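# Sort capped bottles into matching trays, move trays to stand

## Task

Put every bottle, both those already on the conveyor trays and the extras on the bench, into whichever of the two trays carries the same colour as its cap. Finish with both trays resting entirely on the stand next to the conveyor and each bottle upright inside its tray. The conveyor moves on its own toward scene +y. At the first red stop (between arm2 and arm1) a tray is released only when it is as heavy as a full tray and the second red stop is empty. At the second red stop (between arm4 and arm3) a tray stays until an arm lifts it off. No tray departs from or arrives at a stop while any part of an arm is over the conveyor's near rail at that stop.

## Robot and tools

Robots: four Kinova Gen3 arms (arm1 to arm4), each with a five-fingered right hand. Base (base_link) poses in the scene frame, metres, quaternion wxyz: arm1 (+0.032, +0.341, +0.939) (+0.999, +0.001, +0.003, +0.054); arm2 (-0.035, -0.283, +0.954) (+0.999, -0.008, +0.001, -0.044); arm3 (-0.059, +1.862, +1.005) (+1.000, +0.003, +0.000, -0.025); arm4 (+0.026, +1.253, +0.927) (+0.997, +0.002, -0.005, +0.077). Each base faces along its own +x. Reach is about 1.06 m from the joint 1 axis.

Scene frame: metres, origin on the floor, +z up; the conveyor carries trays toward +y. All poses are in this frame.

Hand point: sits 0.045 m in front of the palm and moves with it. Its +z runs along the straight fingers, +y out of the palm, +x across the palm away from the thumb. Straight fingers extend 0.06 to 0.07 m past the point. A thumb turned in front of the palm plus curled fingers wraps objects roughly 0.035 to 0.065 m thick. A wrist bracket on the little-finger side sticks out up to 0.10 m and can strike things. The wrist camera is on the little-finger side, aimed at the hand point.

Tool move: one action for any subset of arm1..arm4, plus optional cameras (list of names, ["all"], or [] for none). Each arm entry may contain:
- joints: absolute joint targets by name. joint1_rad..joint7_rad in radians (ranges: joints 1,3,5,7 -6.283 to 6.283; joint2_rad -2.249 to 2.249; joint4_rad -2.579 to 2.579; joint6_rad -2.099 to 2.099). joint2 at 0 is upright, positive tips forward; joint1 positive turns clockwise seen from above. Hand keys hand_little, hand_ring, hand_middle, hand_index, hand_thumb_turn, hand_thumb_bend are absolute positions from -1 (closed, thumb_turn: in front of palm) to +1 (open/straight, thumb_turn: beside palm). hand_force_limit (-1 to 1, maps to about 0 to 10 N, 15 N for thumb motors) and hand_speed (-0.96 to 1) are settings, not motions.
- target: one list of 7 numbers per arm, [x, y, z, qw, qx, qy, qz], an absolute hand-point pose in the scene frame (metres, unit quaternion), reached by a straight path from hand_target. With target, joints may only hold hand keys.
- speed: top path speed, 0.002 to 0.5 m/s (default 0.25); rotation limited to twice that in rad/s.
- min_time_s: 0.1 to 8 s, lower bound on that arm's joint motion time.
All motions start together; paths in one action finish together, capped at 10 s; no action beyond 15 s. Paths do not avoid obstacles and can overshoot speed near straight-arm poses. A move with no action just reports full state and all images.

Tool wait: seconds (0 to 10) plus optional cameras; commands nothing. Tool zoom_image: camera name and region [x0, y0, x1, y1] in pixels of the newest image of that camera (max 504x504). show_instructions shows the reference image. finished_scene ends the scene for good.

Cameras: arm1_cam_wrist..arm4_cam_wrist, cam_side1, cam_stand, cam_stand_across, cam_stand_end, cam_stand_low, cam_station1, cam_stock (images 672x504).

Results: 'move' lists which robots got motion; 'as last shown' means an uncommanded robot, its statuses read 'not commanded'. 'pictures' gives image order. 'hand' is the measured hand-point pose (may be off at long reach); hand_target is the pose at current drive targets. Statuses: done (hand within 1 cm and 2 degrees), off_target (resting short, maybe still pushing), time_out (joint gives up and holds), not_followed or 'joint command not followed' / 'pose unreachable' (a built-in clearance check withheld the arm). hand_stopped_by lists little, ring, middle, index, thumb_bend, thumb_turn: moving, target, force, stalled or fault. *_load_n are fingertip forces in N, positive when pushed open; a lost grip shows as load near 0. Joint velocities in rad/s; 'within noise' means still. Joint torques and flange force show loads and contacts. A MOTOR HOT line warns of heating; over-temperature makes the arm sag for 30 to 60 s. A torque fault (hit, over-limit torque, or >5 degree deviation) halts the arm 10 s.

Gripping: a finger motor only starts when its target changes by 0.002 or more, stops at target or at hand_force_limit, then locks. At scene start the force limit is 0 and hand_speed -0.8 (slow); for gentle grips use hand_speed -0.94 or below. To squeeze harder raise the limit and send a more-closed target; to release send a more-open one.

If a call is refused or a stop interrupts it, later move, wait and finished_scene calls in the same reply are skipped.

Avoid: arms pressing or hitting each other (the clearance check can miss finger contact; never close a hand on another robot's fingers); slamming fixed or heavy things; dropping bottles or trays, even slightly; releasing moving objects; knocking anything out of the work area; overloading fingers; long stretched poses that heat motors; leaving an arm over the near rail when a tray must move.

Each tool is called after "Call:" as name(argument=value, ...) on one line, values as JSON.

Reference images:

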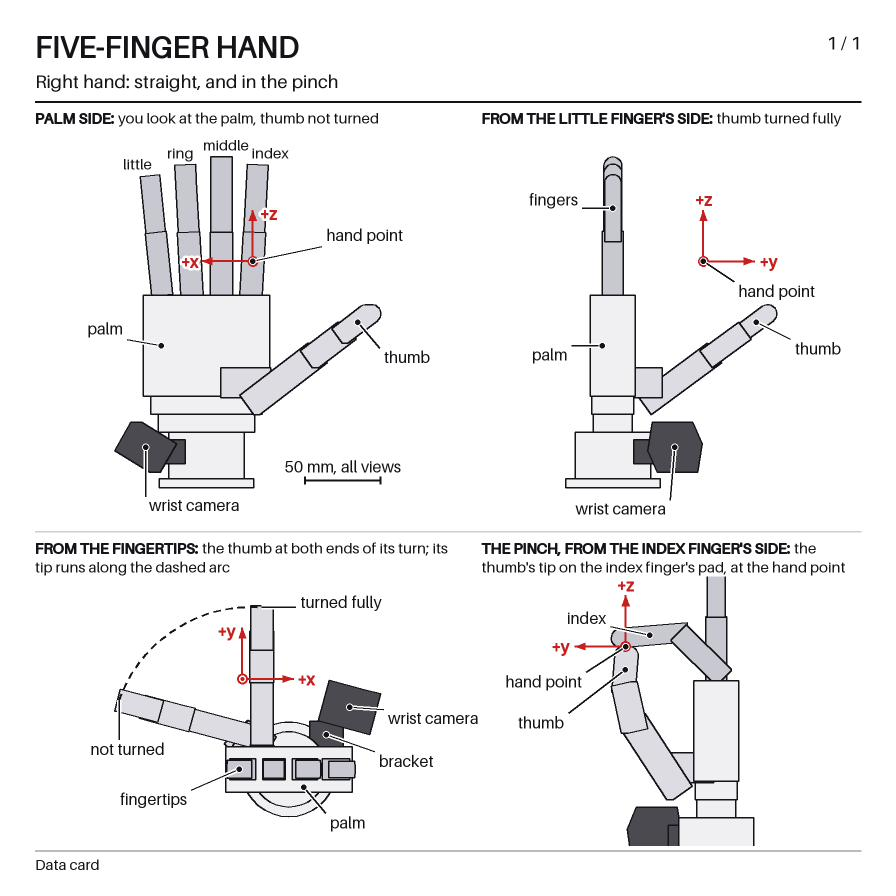

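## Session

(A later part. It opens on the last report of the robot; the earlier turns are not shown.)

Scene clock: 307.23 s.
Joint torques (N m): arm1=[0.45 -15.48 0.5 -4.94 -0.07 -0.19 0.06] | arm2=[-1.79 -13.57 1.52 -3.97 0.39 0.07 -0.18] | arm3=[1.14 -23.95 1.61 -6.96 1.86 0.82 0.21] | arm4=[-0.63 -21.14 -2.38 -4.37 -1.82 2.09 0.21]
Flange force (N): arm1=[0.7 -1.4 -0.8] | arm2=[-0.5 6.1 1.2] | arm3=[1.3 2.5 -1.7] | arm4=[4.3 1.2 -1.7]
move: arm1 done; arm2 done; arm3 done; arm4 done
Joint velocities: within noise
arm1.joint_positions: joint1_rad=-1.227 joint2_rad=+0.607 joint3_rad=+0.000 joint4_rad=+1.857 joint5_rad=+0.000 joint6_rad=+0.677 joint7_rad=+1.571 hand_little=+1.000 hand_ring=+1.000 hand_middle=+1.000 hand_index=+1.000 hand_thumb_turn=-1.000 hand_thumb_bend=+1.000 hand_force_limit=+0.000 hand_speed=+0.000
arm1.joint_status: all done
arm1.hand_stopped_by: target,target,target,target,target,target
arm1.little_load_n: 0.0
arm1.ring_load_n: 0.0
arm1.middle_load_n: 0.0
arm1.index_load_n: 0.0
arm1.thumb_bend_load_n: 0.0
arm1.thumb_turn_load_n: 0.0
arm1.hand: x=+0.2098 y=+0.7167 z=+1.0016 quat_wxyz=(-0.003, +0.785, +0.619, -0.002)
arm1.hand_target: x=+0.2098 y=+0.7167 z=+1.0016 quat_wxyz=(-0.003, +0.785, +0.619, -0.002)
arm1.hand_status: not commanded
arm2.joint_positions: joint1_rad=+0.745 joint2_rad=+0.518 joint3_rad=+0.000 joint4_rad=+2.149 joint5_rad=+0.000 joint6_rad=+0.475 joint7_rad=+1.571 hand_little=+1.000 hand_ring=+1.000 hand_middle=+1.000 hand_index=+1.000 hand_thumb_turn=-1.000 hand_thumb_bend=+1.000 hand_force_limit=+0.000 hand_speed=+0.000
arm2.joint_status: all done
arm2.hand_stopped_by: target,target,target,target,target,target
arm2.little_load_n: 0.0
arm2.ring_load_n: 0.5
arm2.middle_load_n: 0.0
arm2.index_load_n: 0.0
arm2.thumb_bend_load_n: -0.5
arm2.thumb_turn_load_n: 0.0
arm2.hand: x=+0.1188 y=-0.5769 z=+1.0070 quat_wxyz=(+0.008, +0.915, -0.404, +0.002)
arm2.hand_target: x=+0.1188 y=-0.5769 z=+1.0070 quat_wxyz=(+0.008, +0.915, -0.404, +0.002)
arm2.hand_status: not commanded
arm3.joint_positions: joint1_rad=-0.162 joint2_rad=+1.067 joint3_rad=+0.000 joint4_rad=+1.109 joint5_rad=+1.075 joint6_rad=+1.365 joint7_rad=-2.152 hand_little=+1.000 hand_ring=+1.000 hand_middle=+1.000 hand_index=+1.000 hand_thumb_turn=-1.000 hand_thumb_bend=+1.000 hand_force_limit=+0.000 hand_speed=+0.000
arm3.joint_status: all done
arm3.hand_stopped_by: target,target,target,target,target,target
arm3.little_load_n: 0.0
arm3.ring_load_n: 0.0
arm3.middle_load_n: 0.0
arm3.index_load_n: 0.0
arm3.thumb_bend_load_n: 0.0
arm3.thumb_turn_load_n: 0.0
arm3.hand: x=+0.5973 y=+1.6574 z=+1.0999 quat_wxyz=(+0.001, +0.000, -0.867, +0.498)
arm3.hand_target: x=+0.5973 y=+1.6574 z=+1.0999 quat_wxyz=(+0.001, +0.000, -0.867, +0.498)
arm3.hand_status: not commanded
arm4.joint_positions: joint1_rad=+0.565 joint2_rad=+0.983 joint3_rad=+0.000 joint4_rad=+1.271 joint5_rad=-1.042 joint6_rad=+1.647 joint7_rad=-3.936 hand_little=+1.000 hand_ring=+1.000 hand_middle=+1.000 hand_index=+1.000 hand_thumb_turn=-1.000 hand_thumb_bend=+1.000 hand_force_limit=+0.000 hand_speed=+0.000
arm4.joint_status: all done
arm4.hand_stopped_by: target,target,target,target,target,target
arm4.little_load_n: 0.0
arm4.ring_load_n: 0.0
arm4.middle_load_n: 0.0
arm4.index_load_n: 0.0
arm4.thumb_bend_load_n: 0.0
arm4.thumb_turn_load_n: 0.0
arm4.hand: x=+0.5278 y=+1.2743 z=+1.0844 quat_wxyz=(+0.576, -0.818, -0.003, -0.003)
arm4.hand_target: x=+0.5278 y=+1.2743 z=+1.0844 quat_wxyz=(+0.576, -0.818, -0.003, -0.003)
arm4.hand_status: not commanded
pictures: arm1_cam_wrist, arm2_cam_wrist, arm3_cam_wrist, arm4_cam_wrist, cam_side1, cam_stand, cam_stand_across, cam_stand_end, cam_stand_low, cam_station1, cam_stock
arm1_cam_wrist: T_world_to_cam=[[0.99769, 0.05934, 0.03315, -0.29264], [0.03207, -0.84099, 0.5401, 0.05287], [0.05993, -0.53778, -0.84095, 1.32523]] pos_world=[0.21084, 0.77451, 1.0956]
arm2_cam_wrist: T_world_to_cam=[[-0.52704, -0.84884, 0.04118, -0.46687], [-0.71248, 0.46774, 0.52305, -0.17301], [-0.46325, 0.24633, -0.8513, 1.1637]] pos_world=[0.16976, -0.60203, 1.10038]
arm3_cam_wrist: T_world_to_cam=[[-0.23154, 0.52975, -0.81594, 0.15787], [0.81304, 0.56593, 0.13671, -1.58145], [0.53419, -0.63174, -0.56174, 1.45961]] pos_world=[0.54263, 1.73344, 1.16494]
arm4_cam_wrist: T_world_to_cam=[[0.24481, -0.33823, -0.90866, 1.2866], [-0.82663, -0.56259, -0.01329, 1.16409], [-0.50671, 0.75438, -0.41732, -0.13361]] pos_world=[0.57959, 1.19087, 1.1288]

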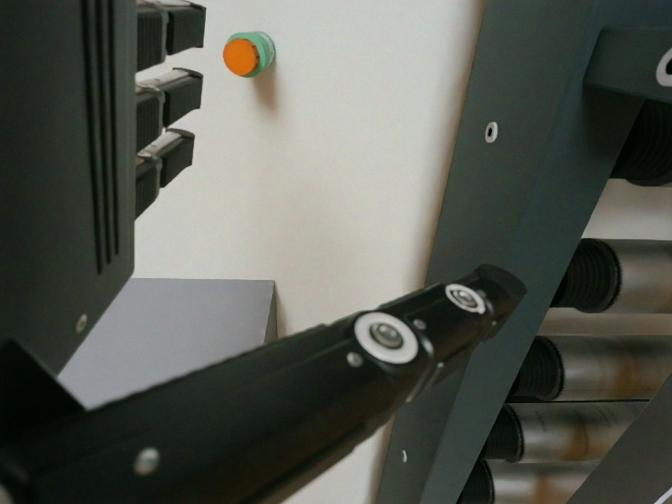

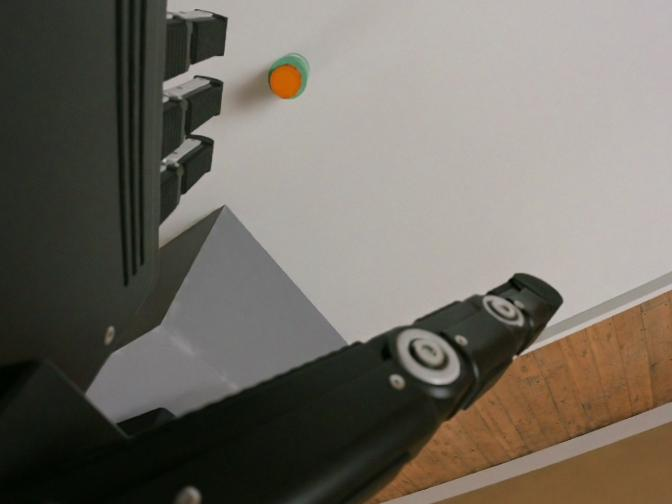

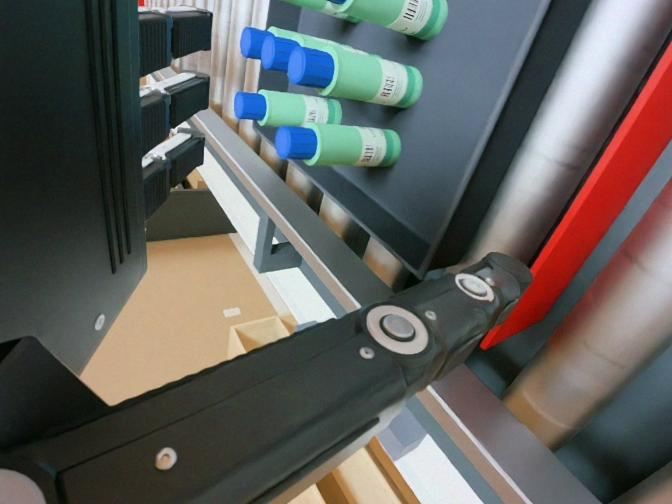

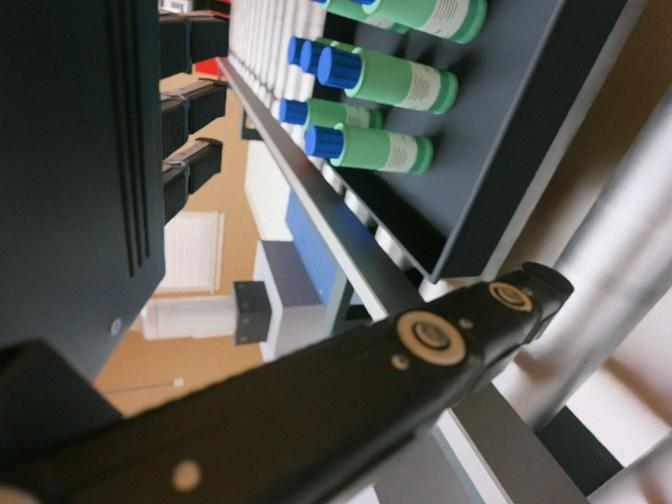

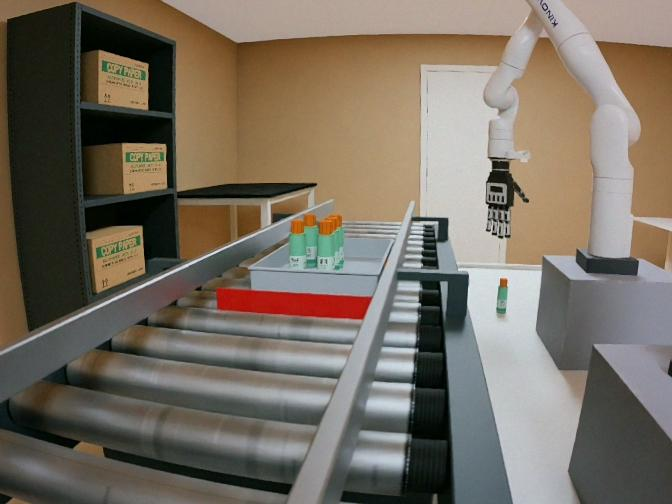

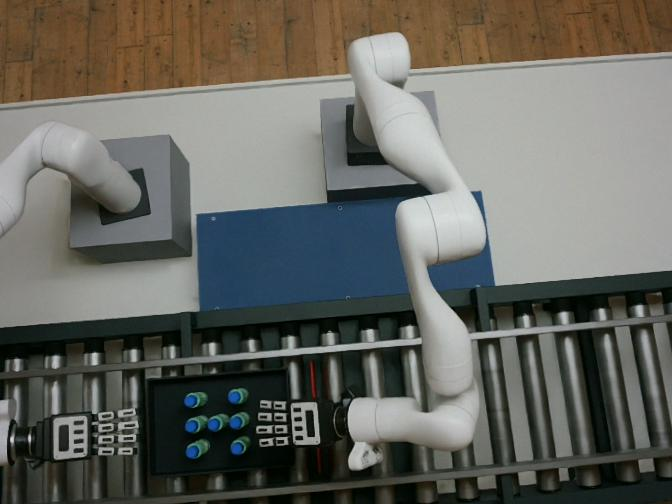

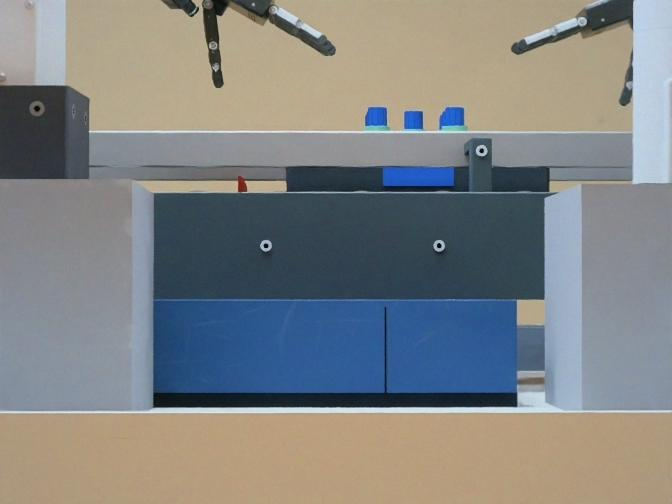

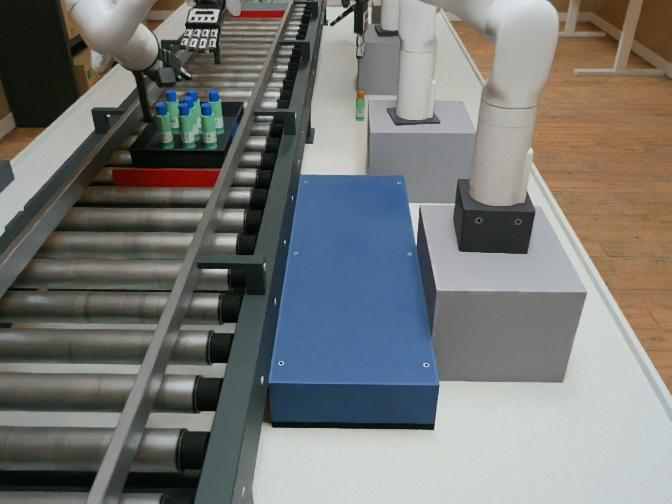

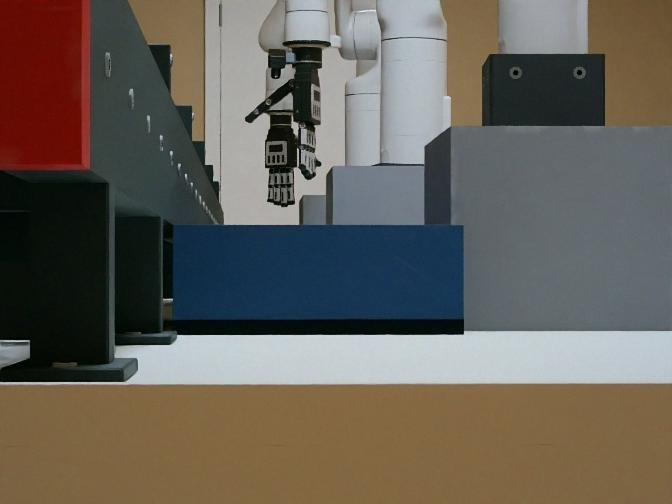

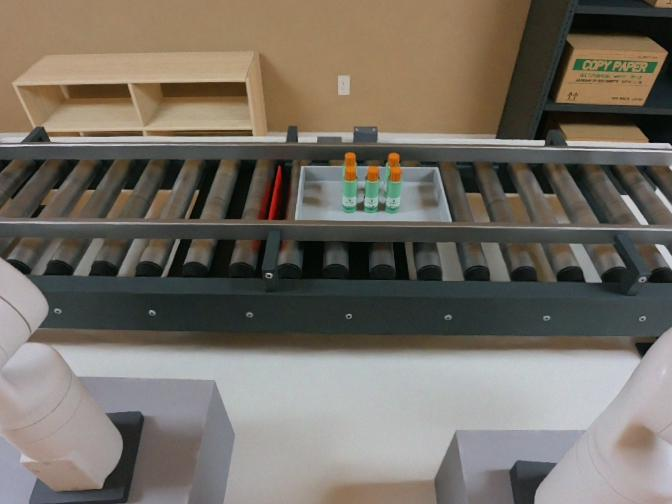

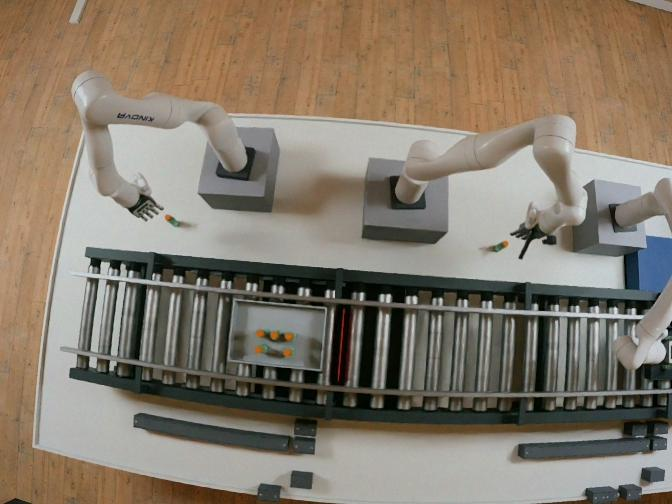

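Call:
move(arm1={"target": [0.1838, 0.733, 0.94, 0, 0.785, 0.619, 0], "speed": 0.1}, arm2={"target": [0.129, -0.577, 0.94, 0, 0.915, -0.4035, 0], "speed": 0.1}, arm3={"joints": {"hand_index": 0.2, "hand_middle": 0.2, "hand_ring": 0.2, "hand_little": 0.2, "hand_thumb_bend": 0.5}}, arm4={"joints": {"hand_index": 0, "hand_middle": 0, "hand_ring": 0, "hand_little": 0, "hand_thumb_bend": 0.25}}, cameras=["arm1_cam_wrist", "arm2_cam_wrist", "arm3_cam_wrist", "arm4_cam_wrist", "cam_stand_across"])

Call:
zoom_image(camera="cam_stand_across", region=[160, 0, 360, 150])

Call:
zoom_image(camera="cam_stand_across", region=[472, 0, 672, 150])

Scene clock: 330.47 s.
Joint torques (N m): arm1=[0.41 -16.78 0.49 -4.08 -0.04 -0.25 0.05] | arm2=[-1.67 -15.11 1.52 -2.51 0.45 0.04 -0.21] | arm3=[1.11 -23.91 1.62 -6.97 1.86 0.83 0.2] | arm4=[-0.58 -21.03 -2.35 -4.53 -1.81 2.12 0.27]
Flange force (N): arm1=[0.8 -1.3 -0.5] | arm2=[-0.5 5.6 0.9] | arm3=[1.5 2.5 -1.6] | arm4=[3.5 0.8 -1.3]
move: arm1 done; arm2 done; arm3 done; arm4 done
Joint velocities: within noise
arm1.joint_positions: joint1_rad=-1.301 joint2_rad=+0.747 joint3_rad=+0.008 joint4_rad=+1.859 joint5_rad=+0.003 joint6_rad=+0.536 joint7_rad=+1.500 hand_little=+1.000 hand_ring=+1.000 hand_middle=+1.000 hand_index=+1.000 hand_thumb_turn=-1.000 hand_thumb_bend=+1.000 hand_force_limit=+0.000 hand_speed=+0.000
arm1.joint_status: not commanded
arm1.hand_stopped_by: target,target,target,target,target,target
arm1.little_load_n: 0.0
arm1.ring_load_n: 0.0
arm1.middle_load_n: 0.0
arm1.index_load_n: 0.0
arm1.thumb_bend_load_n: 0.0
arm1.thumb_turn_load_n: 0.5
arm1.hand: x=+0.1838 y=+0.7330 z=+0.9400 quat_wxyz=(+0.000, +0.785, +0.619, +0.000)
arm1.hand_target: x=+0.1838 y=+0.7330 z=+0.9400 quat_wxyz=(+0.000, +0.785, +0.619, +0.000)
arm1.hand_status: done (0.000 m and 0.0 deg from the pose sent, 0.069 m and 0.4 deg at the start)
arm2.joint_positions: joint1_rad=+0.745 joint2_rad=+0.703 joint3_rad=-0.016 joint4_rad=+2.152 joint5_rad=-0.008 joint6_rad=+0.296 joint7_rad=+1.568 hand_little=+1.000 hand_ring=+1.000 hand_middle=+1.000 hand_index=+1.000 hand_thumb_turn=-1.000 hand_thumb_bend=+1.000 hand_force_limit=+0.000 hand_speed=+0.000
arm2.joint_status: not commanded
arm2.hand_stopped_by: target,target,target,target,target,target
arm2.little_load_n: 0.0
arm2.ring_load_n: 0.0
arm2.middle_load_n: 0.0
arm2.index_load_n: 0.0
arm2.thumb_bend_load_n: 0.0
arm2.thumb_turn_load_n: 0.0
arm2.hand: x=+0.1290 y=-0.5770 z=+0.9400 quat_wxyz=(+0.000, +0.915, -0.404, +0.000)
arm2.hand_target: x=+0.1290 y=-0.5770 z=+0.9400 quat_wxyz=(+0.000, +0.915, -0.403, +0.000)
arm2.hand_status: done (0.000 m and 0.0 deg from the pose sent, 0.068 m and 0.9 deg at the start)
arm3.joint_positions: joint1_rad=-0.162 joint2_rad=+1.067 joint3_rad=+0.000 joint4_rad=+1.109 joint5_rad=+1.075 joint6_rad=+1.365 joint7_rad=-2.152 hand_little=+0.200 hand_ring=+0.200 hand_middle=+0.200 hand_index=+0.200 hand_thumb_turn=-1.000 hand_thumb_bend=+0.500 hand_force_limit=+0.000 hand_speed=+0.000
arm3.joint_status: all done
arm3.hand_stopped_by: target,target,target,target,target,target
arm3.little_load_n: 0.0
arm3.ring_load_n: 0.0
arm3.middle_load_n: 0.0
arm3.index_load_n: 0.0
arm3.thumb_bend_load_n: 0.0
arm3.thumb_turn_load_n: 0.0
arm3.hand: x=+0.5973 y=+1.6574 z=+1.0999 quat_wxyz=(+0.001, +0.000, -0.867, +0.498)
arm3.hand_target: x=+0.5973 y=+1.6574 z=+1.0999 quat_wxyz=(+0.001, +0.000, -0.867, +0.498)
arm3.hand_status: not commanded
arm4.joint_positions: joint1_rad=+0.565 joint2_rad=+0.983 joint3_rad=+0.000 joint4_rad=+1.271 joint5_rad=-1.042 joint6_rad=+1.647 joint7_rad=-3.936 hand_little=+0.000 hand_ring=+0.000 hand_middle=+0.000 hand_index=+0.000 hand_thumb_turn=-1.000 hand_thumb_bend=+0.250 hand_force_limit=+0.000 hand_speed=+0.000
arm4.joint_status: all done
arm4.hand_stopped_by: target,target,target,target,target,target
arm4.little_load_n: -0.5
arm4.ring_load_n: 0.0
arm4.middle_load_n: 0.0
arm4.index_load_n: 0.0
arm4.thumb_bend_load_n: 0.0
arm4.thumb_turn_load_n: 0.0
arm4.hand: x=+0.5278 y=+1.2743 z=+1.0844 quat_wxyz=(+0.576, -0.818, -0.003, -0.003)
arm4.hand_target: x=+0.5278 y=+1.2743 z=+1.0844 quat_wxyz=(+0.576, -0.818, -0.003, -0.003)
arm4.hand_status: not commanded
arm1_cam_wrist: T_world_to_cam=[[0.99745, 0.05956, 0.03943, -0.27169], [0.02872, -0.83984, 0.54208, 0.0987], [0.0654, -0.53956, -0.8394, 1.28257]] pos_world=[0.18429, 0.7911, 1.0338]
arm2_cam_wrist: T_world_to_cam=[[-0.52557, -0.85034, 0.0264, -0.44601], [-0.71512, 0.45838, 0.52773, -0.1401], [-0.46085, 0.25848, -0.849, 1.11592]] pos_world=[0.17967, -0.60349, 1.03313]
arm3_cam_wrist: T_world_to_cam=[[-0.23147, 0.52979, -0.81593, 0.15774], [0.81306, 0.56589, 0.13678, -1.58146], [0.53419, -0.63174, -0.56174, 1.45961]] pos_world=[0.54263, 1.73344, 1.16494]
arm4_cam_wrist: T_world_to_cam=[[0.24477, -0.33828, -0.90865, 1.28661], [-0.82668, -0.56251, -0.01327, 1.16403], [-0.50664, 0.75442, -0.41734, -0.13354]] pos_world=[0.57969, 1.19077, 1.1288]

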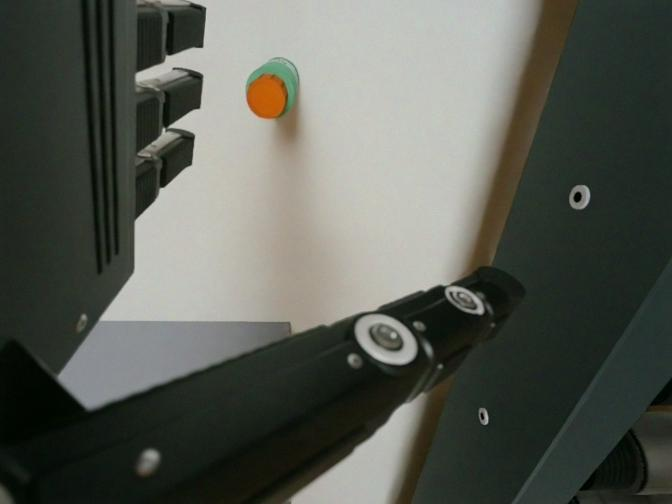

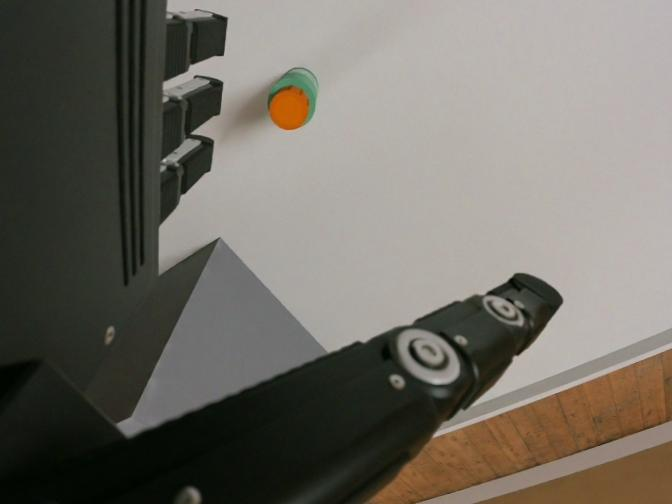

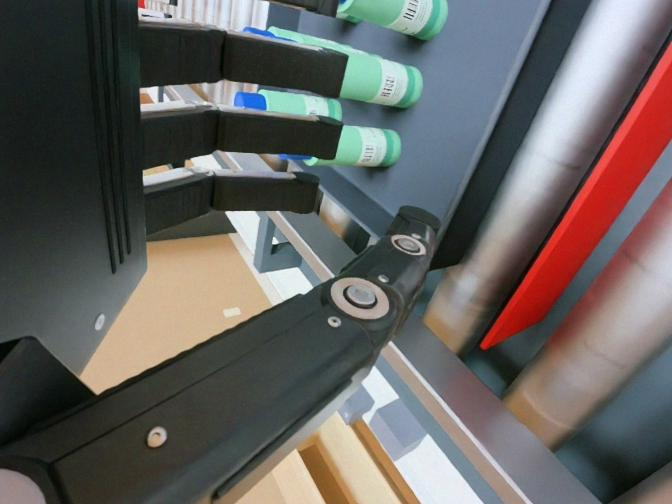

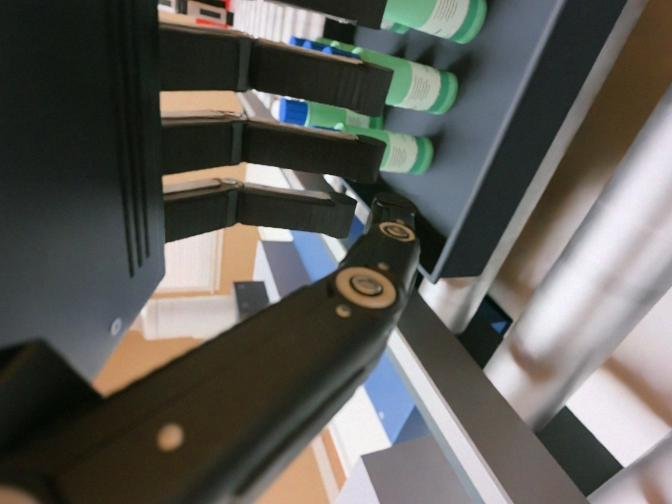

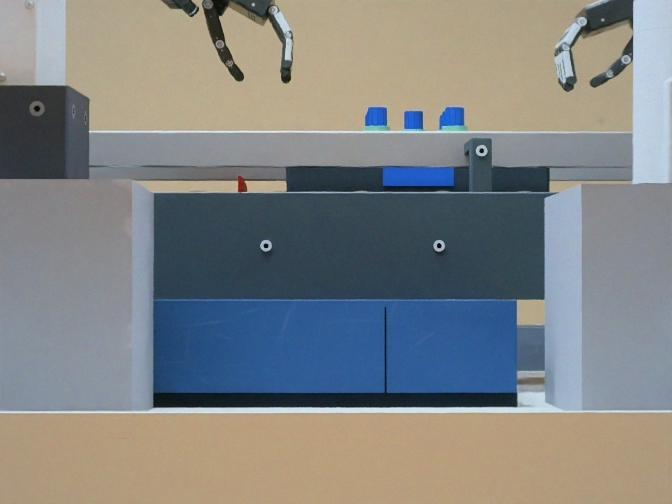

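Scaled by 2.520 from the camera's image (finer frame: 960x720).

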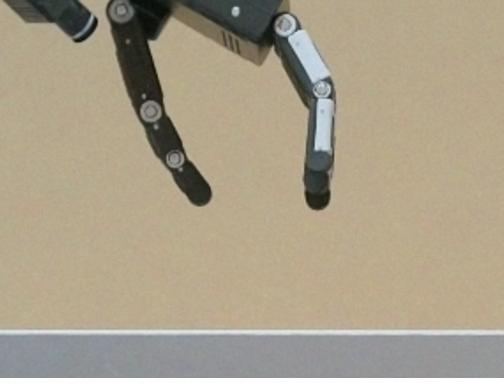

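Scaled by 2.520 from the camera's image (finer frame: 960x720).

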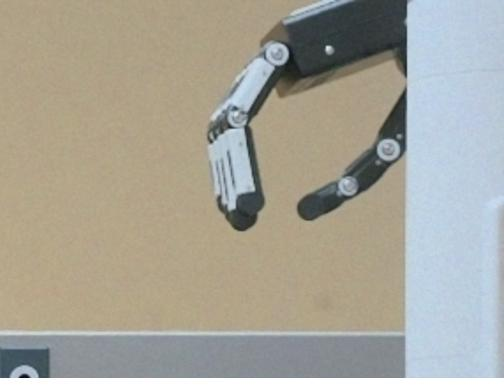

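Call:
zoom_image(camera="cam_stand_across", region=[220, 120, 340, 210])

Call:
zoom_image(camera="cam_stand_across", region=[480, 120, 600, 210])

Call:
zoom_image(camera="arm3_cam_wrist", region=[340, 0, 600, 360])

Call:
zoom_image(camera="arm4_cam_wrist", region=[340, 100, 600, 400])

Scaled by 4.200 from the camera's image (finer frame: 960x720).

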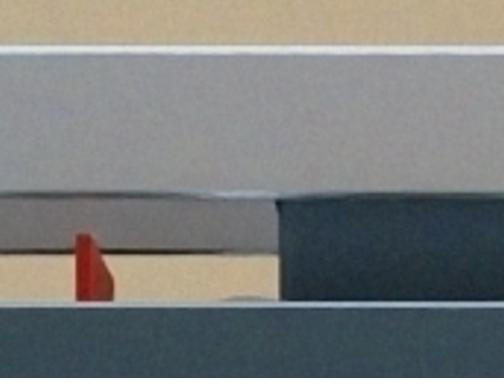

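Scaled by 4.200 from the camera's image (finer frame: 960x720).

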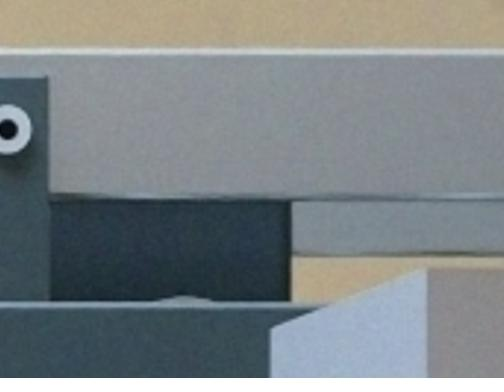

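Scaled by 1.400 from the camera's image (finer frame: 960x720).

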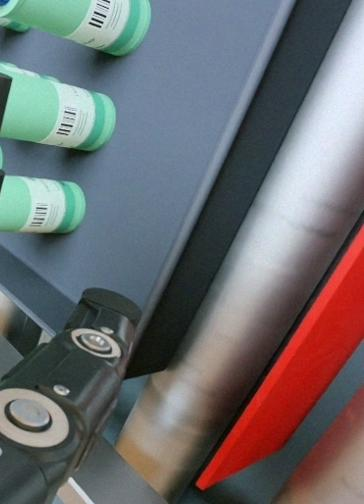

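Scaled by 1.680 from the camera's image (finer frame: 960x720).

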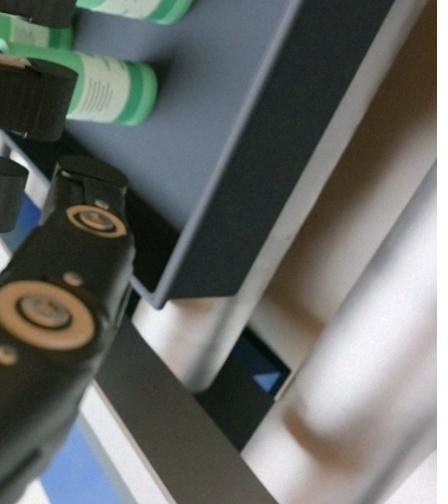

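Call:
move(arm1={"target": [0.1838, 0.733, 1.1, 0, 0.785, 0.619, 0], "speed": 0.2, "joints": {"hand_little": 0.2, "hand_ring": 0.2, "hand_middle": 0.2, "hand_index": 0.2, "hand_thumb_bend": 0.5}}, arm2={"target": [0.129, -0.577, 1.1, 0, 0.915, -0.4035, 0], "speed": 0.2, "joints": {"hand_little": 0.2, "hand_ring": 0.2, "hand_middle": 0.2, "hand_index": 0.2, "hand_thumb_bend": 0.5}}, arm3={"target": [0.589, 1.6235, 1.06, 0, 0, 0.866, -0.5], "speed": 0.1, "joints": {"hand_little": 0.15, "hand_ring": 0.15, "hand_middle": 0.15, "hand_index": 0.15, "hand_thumb_bend": 0.4}}, arm4={"target": [0.543, 1.326, 1.06, 0.5736, -0.8192, 0, 0], "speed": 0.1, "joints": {"hand_little": 0.1, "hand_ring": 0.1, "hand_middle": 0.1, "hand_index": 0.1, "hand_thumb_bend": 0.3}})

Call:
move(arm1={"joints": {"joint1_rad": -1.78, "joint2_rad": 0.826, "joint3_rad": 0, "joint4_rad": 1.96, "joint5_rad": 1.091, "joint6_rad": 1.187, "joint7_rad": 3.506}, "min_time_s": 3.5}, arm2={"joints": {"joint1_rad": 1.689, "joint2_rad": 0.811, "joint3_rad": 0, "joint4_rad": 2.341, "joint5_rad": -1.37, "joint6_rad": 1.045, "joint7_rad": 3.152}, "min_time_s": 3.5}, arm3={"target": [0.589, 1.6235, 1.01, 0, 0, 0.866, -0.5], "speed": 0.05}, arm4={"target": [0.543, 1.326, 1.01, 0.5736, -0.8192, 0, 0], "speed": 0.05}, cameras=["arm1_cam_wrist", "arm2_cam_wrist", "arm3_cam_wrist", "arm4_cam_wrist", "cam_stand_across", "cam_stand", "cam_stand_end", "cam_stock"])

Call:
zoom_image(camera="cam_stand_across", region=[200, 80, 340, 200])

Call:
zoom_image(camera="cam_stand_across", region=[480, 80, 620, 200])

Scene clock: 451.73 s.
Joint torques (N m): arm1=[0.42 -14.82 0.45 -6.51 -0.05 -0.19 0.07] | arm2=[-1.75 -12.45 1.49 -6.03 0.45 0.13 -0.22] | arm3=[1.15 -23.98 1.83 -6.62 1.72 0.96 0.2] | arm4=[-0.57 -21.22 -2.65 -4.42 -1.81 2.05 0.24]
Flange force (N): arm1=[0.7 -1.4 -0.7] | arm2=[-0.1 4.4 1.3] | arm3=[1.6 2.6 -1.7] | arm4=[3.8 0.9 -1.2]
move: arm1 done; arm2 done; arm3 done; arm4 done
Joint velocities: within noise
arm1.joint_positions: joint1_rad=-1.311 joint2_rad=+0.462 joint3_rad=+0.018 joint4_rad=+1.712 joint5_rad=-0.002 joint6_rad=+0.968 joint7_rad=+1.504 hand_little=+0.200 hand_ring=+0.200 hand_middle=+0.200 hand_index=+0.200 hand_thumb_turn=-1.000 hand_thumb_bend=+0.500 hand_force_limit=+0.000 hand_speed=+0.000
arm1.joint_status: all done
arm1.hand_stopped_by: target,target,target,target,target,target
arm1.little_load_n: 0.0
arm1.ring_load_n: 0.0
arm1.middle_load_n: 0.0
arm1.index_load_n: 0.0
arm1.thumb_bend_load_n: 0.0
arm1.thumb_turn_load_n: 0.0
arm1.hand: x=+0.1838 y=+0.7330 z=+1.1000 quat_wxyz=(+0.000, +0.785, +0.619, +0.000)
arm1.hand_target: x=+0.1838 y=+0.7330 z=+1.1000 quat_wxyz=(+0.000, +0.785, +0.619, +0.000)
arm1.hand_status: done (0.000 m and 0.0 deg from the pose sent, 0.160 m and 0.0 deg at the start)
arm2.joint_positions: joint1_rad=+0.744 joint2_rad=+0.331 joint3_rad=-0.007 joint4_rad=+2.009 joint5_rad=-0.015 joint6_rad=+0.811 joint7_rad=+1.576 hand_little=+0.200 hand_ring=+0.200 hand_middle=+0.200 hand_index=+0.200 hand_thumb_turn=-1.000 hand_thumb_bend=+0.500 hand_force_limit=+0.000 hand_speed=+0.000
arm2.joint_status: all done
arm2.hand_stopped_by: target,target,target,target,target,target
arm2.little_load_n: 0.0
arm2.ring_load_n: 0.0
arm2.middle_load_n: 0.0
arm2.index_load_n: 0.0
arm2.thumb_bend_load_n: 0.0
arm2.thumb_turn_load_n: 0.0
arm2.hand: x=+0.1290 y=-0.5770 z=+1.1000 quat_wxyz=(+0.000, +0.915, -0.403, +0.000)
arm2.hand_target: x=+0.1290 y=-0.5770 z=+1.1000 quat_wxyz=(+0.000, +0.915, -0.403, +0.000)
arm2.hand_status: done (0.000 m and 0.0 deg from the pose sent, 0.160 m and 0.0 deg at the start)
arm3.joint_positions: joint1_rad=-0.119 joint2_rad=+1.111 joint3_rad=+0.019 joint4_rad=+1.164 joint5_rad=+1.114 joint6_rad=+1.276 joint7_rad=-2.221 hand_little=+0.150 hand_ring=+0.150 hand_middle=+0.150 hand_index=+0.150 hand_thumb_turn=-1.000 hand_thumb_bend=+0.400 hand_force_limit=+0.000 hand_speed=+0.000
arm3.joint_status: all done
arm3.hand_stopped_by: target,target,target,target,target,target
arm3.little_load_n: 0.0
arm3.ring_load_n: 0.0
arm3.middle_load_n: 0.0
arm3.index_load_n: 0.0
arm3.thumb_bend_load_n: 0.0
arm3.thumb_turn_load_n: 0.0
arm3.hand: x=+0.5890 y=+1.6235 z=+1.0600 quat_wxyz=(+0.000, +0.000, -0.866, +0.500)
arm3.hand_target: x=+0.5890 y=+1.6235 z=+1.0600 quat_wxyz=(+0.000, +0.000, -0.866, +0.500)
arm3.hand_status: done (0.000 m and 0.0 deg from the pose sent, 0.053 m and 0.3 deg at the start)
arm4.joint_positions: joint1_rad=+0.483 joint2_rad=+1.010 joint3_rad=-0.020 joint4_rad=+1.302 joint5_rad=-1.084 joint6_rad=+1.545 joint7_rad=-3.932 hand_little=+0.100 hand_ring=+0.100 hand_middle=+0.100 hand_index=+0.100 hand_thumb_turn=-1.000 hand_thumb_bend=+0.300 hand_force_limit=+0.000 hand_speed=+0.000
arm4.joint_status: all done
arm4.hand_stopped_by: target,target,target,target,target,target
arm4.little_load_n: 0.0
arm4.ring_load_n: 0.0
arm4.middle_load_n: 0.0
arm4.index_load_n: 0.0
arm4.thumb_bend_load_n: 0.0
arm4.thumb_turn_load_n: 0.0
arm4.hand: x=+0.5430 y=+1.3260 z=+1.0600 quat_wxyz=(+0.574, -0.819, +0.000, +0.000)
arm4.hand_target: x=+0.5430 y=+1.3260 z=+1.0600 quat_wxyz=(+0.574, -0.819, +0.000, +0.000)
arm4.hand_status: done (0.000 m and 0.0 deg from the pose sent, 0.059 m and 0.6 deg at the start)
pictures: none

Scene clock: 455.73 s.
Joint torques (N m): arm1=[0.5 -16.08 1.99 -2.21 0.63 1.69 0.02] | arm2=[-1.76 -13.67 0.14 0.27 0.43 2.08 -0.28] | arm3=[1.11 -24.23 1.93 -6.2 1.6 1.07 0.23] | arm4=[-0.53 -21.43 -2.77 -3.94 -1.69 2.17 0.22]
Flange force (N): arm1=[-0.1 1.0 -1.0] | arm2=[-3.5 2.8 1.6] | arm3=[1.8 2.4 -1.6] | arm4=[3.6 1.0 -1.1]
move: arm1 done; arm2 done; arm3 done; arm4 done
Joint velocities: within noise
arm1.joint_positions: joint1_rad=-1.780 joint2_rad=+0.826 joint3_rad=+0.000 joint4_rad=+1.960 joint5_rad=+1.091 joint6_rad=+1.187 joint7_rad=+3.506 hand_little=+0.200 hand_ring=+0.200 hand_middle=+0.200 hand_index=+0.200 hand_thumb_turn=-1.000 hand_thumb_bend=+0.500 hand_force_limit=+0.000 hand_speed=+0.000
arm1.joint_status: all done
arm1.hand_stopped_by: target,target,target,target,target,target
arm1.little_load_n: 0.0
arm1.ring_load_n: 0.0
arm1.middle_load_n: 0.0
arm1.index_load_n: -0.5
arm1.thumb_bend_load_n: 0.0
arm1.thumb_turn_load_n: 0.0
arm1.hand: x=+0.1737 y=+0.7778 z=+1.0008 quat_wxyz=(+0.352, -0.613, +0.614, -0.351)
arm1.hand_target: x=+0.1737 y=+0.7778 z=+1.0008 quat_wxyz=(+0.352, -0.613, +0.614, -0.351)
arm1.hand_status: not commanded
arm2.joint_positions: joint1_rad=+1.689 joint2_rad=+0.811 joint3_rad=+0.000 joint4_rad=+2.341 joint5_rad=-1.370 joint6_rad=+1.045 joint7_rad=+3.152 hand_little=+0.200 hand_ring=+0.200 hand_middle=+0.200 hand_index=+0.200 hand_thumb_turn=-1.000 hand_thumb_bend=+0.500 hand_force_limit=+0.000 hand_speed=+0.000
arm2.joint_status: all done
arm2.hand_stopped_by: target,target,target,target,target,target
arm2.little_load_n: 0.0
arm2.ring_load_n: 0.0
arm2.middle_load_n: 0.0
arm2.index_load_n: 0.0
arm2.thumb_bend_load_n: 0.0
arm2.thumb_turn_load_n: 0.0
arm2.hand: x=+0.1288 y=-0.5412 z=+1.0049 quat_wxyz=(-0.348, +0.616, -0.610, +0.357)
arm2.hand_target: x=+0.1288 y=-0.5412 z=+1.0049 quat_wxyz=(-0.348, +0.616, -0.610, +0.357)
arm2.hand_status: not commanded
arm3.joint_positions: joint1_rad=-0.121 joint2_rad=+1.199 joint3_rad=+0.024 joint4_rad=+1.147 joint5_rad=+1.129 joint6_rad=+1.243 joint7_rad=-2.287 hand_little=+0.150 hand_ring=+0.150 hand_middle=+0.150 hand_index=+0.150 hand_thumb_turn=-1.000 hand_thumb_bend=+0.400 hand_force_limit=+0.000 hand_speed=+0.000
arm3.joint_status: not commanded
arm3.hand_stopped_by: target,target,target,target,target,target
arm3.little_load_n: 0.0
arm3.ring_load_n: 0.0
arm3.middle_load_n: 0.0
arm3.index_load_n: 0.0
arm3.thumb_bend_load_n: 0.0
arm3.thumb_turn_load_n: 0.0
arm3.hand: x=+0.5890 y=+1.6235 z=+1.0100 quat_wxyz=(+0.000, +0.000, -0.866, +0.500)
arm3.hand_target: x=+0.5890 y=+1.6235 z=+1.0100 quat_wxyz=(+0.000, +0.000, -0.866, +0.500)
arm3.hand_status: done (0.000 m and 0.0 deg from the pose sent, 0.050 m and 0.0 deg at the start)
arm4.joint_positions: joint1_rad=+0.484 joint2_rad=+1.096 joint3_rad=-0.022 joint4_rad=+1.298 joint5_rad=-1.084 joint6_rad=+1.506 joint7_rad=-3.859 hand_little=+0.100 hand_ring=+0.100 hand_middle=+0.100 hand_index=+0.100 hand_thumb_turn=-1.000 hand_thumb_bend=+0.300 hand_force_limit=+0.000 hand_speed=+0.000
arm4.joint_status: not commanded
arm4.hand_stopped_by: target,target,target,target,target,target
arm4.little_load_n: 0.0
arm4.ring_load_n: 0.0
arm4.middle_load_n: 0.0
arm4.index_load_n: 0.0
arm4.thumb_bend_load_n: 0.0
arm4.thumb_turn_load_n: 0.0
arm4.hand: x=+0.5430 y=+1.3260 z=+1.0100 quat_wxyz=(+0.574, -0.819, +0.000, +0.000)
arm4.hand_target: x=+0.5430 y=+1.3260 z=+1.0100 quat_wxyz=(+0.574, -0.819, +0.000, +0.000)
arm4.hand_status: done (0.000 m and 0.0 deg from the pose sent, 0.050 m and 0.0 deg at the start)
pictures: arm1_cam_wrist, arm2_cam_wrist, arm3_cam_wrist, arm4_cam_wrist, cam_stand, cam_stand_across, cam_stand_end, cam_stock
arm1_cam_wrist: T_world_to_cam=[[-0.51783, -0.28858, -0.80534, 1.11276], [-0.57998, 0.81044, 0.08251, -0.61436], [0.62887, 0.50981, -0.58704, 0.1918]] pos_world=[0.09928, 0.72124, 1.05944]
arm2_cam_wrist: T_world_to_cam=[[-0.50613, -0.2853, -0.8139, 0.73036], [-0.56644, 0.82159, 0.06425, 0.45225], [0.65036, 0.49354, -0.57744, 0.87282]] pos_world=[0.05818, -0.59397, 1.06939]
arm3_cam_wrist: T_world_to_cam=[[-0.23018, 0.5257, -0.81894, 0.10934], [0.81279, 0.56663, 0.13528, -1.54278], [0.53516, -0.63448, -0.55771, 1.39193]] pos_world=[0.53422, 1.69986, 1.07456]
arm4_cam_wrist: T_world_to_cam=[[0.23668, -0.34336, -0.90889, 1.24418], [-0.82725, -0.56182, -0.00318, 1.19391], [-0.50954, 0.75264, -0.41702, -0.19238]] pos_world=[0.59517, 1.24275, 1.05439]

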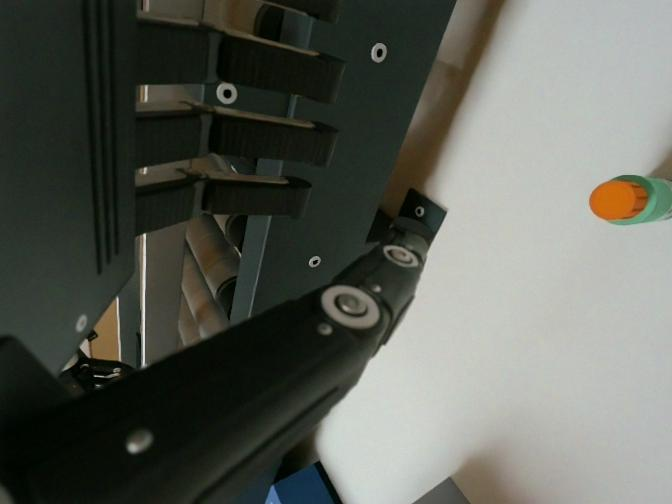

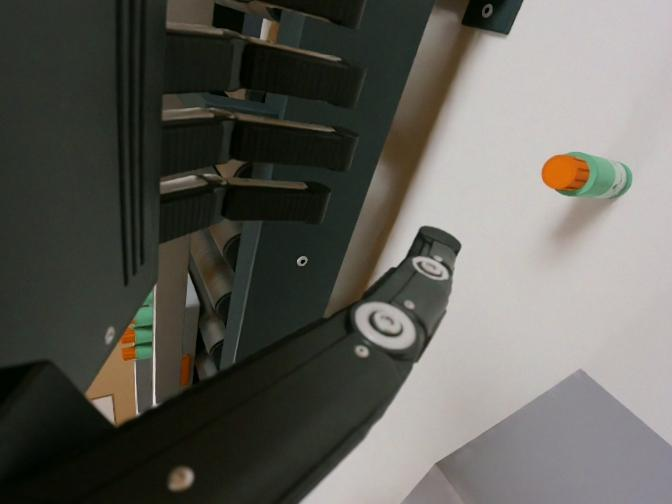

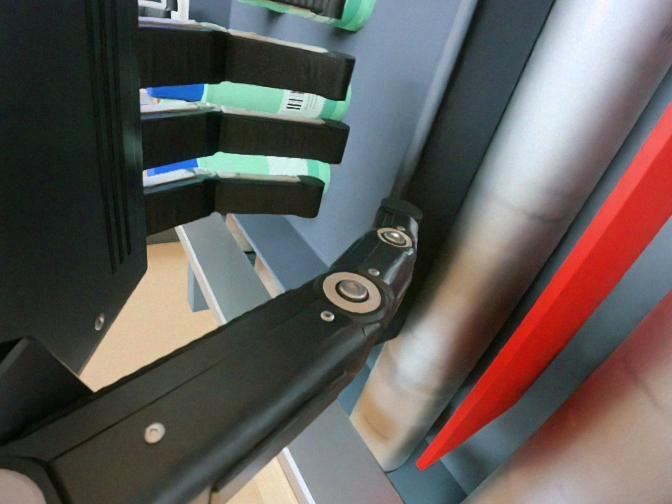

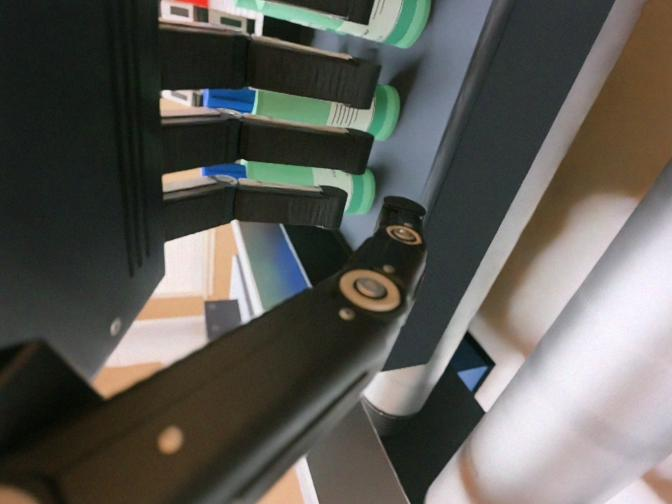

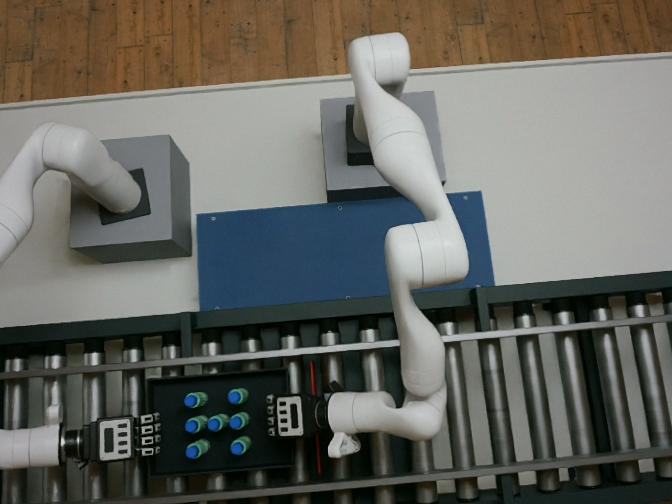

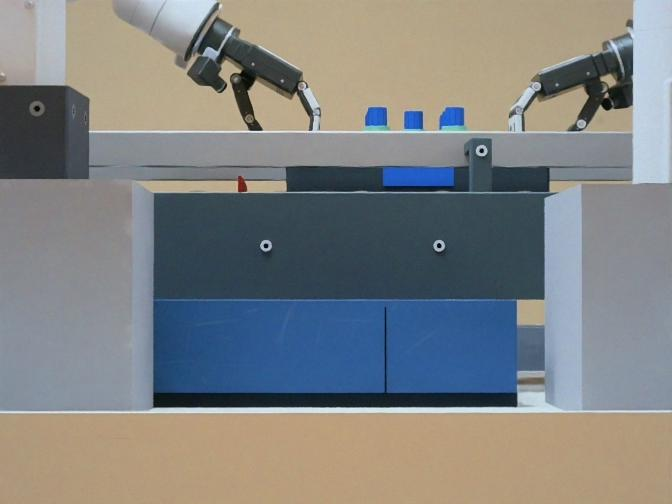

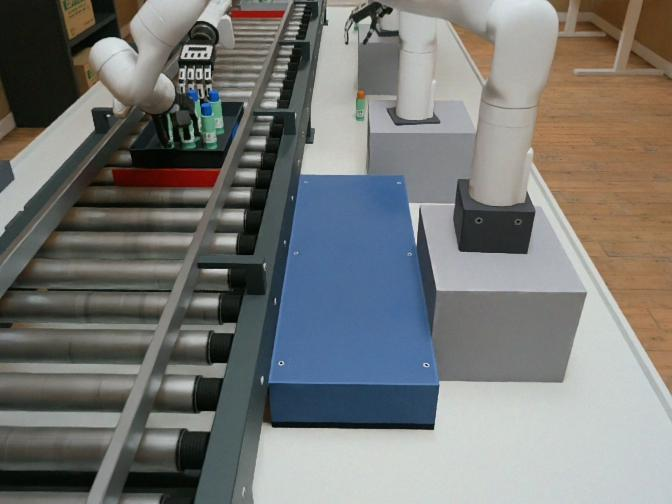

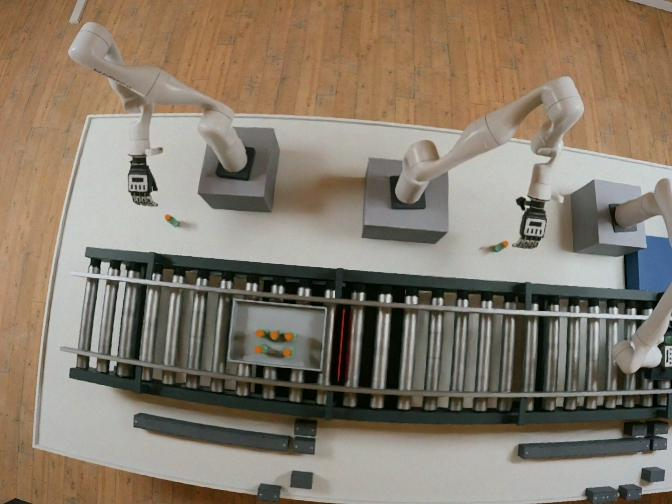

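Scaled by 3.600 from the camera's image (finer frame: 960x720).

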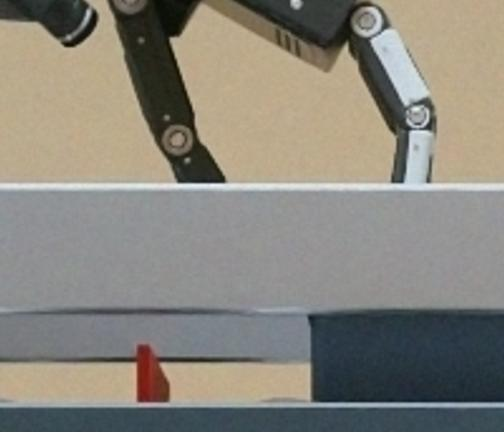

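Scaled by 3.600 from the camera's image (finer frame: 960x720).

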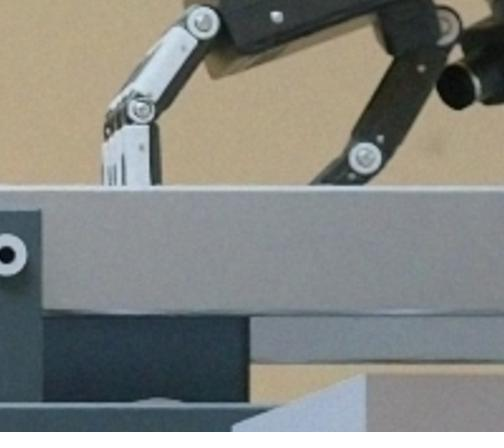

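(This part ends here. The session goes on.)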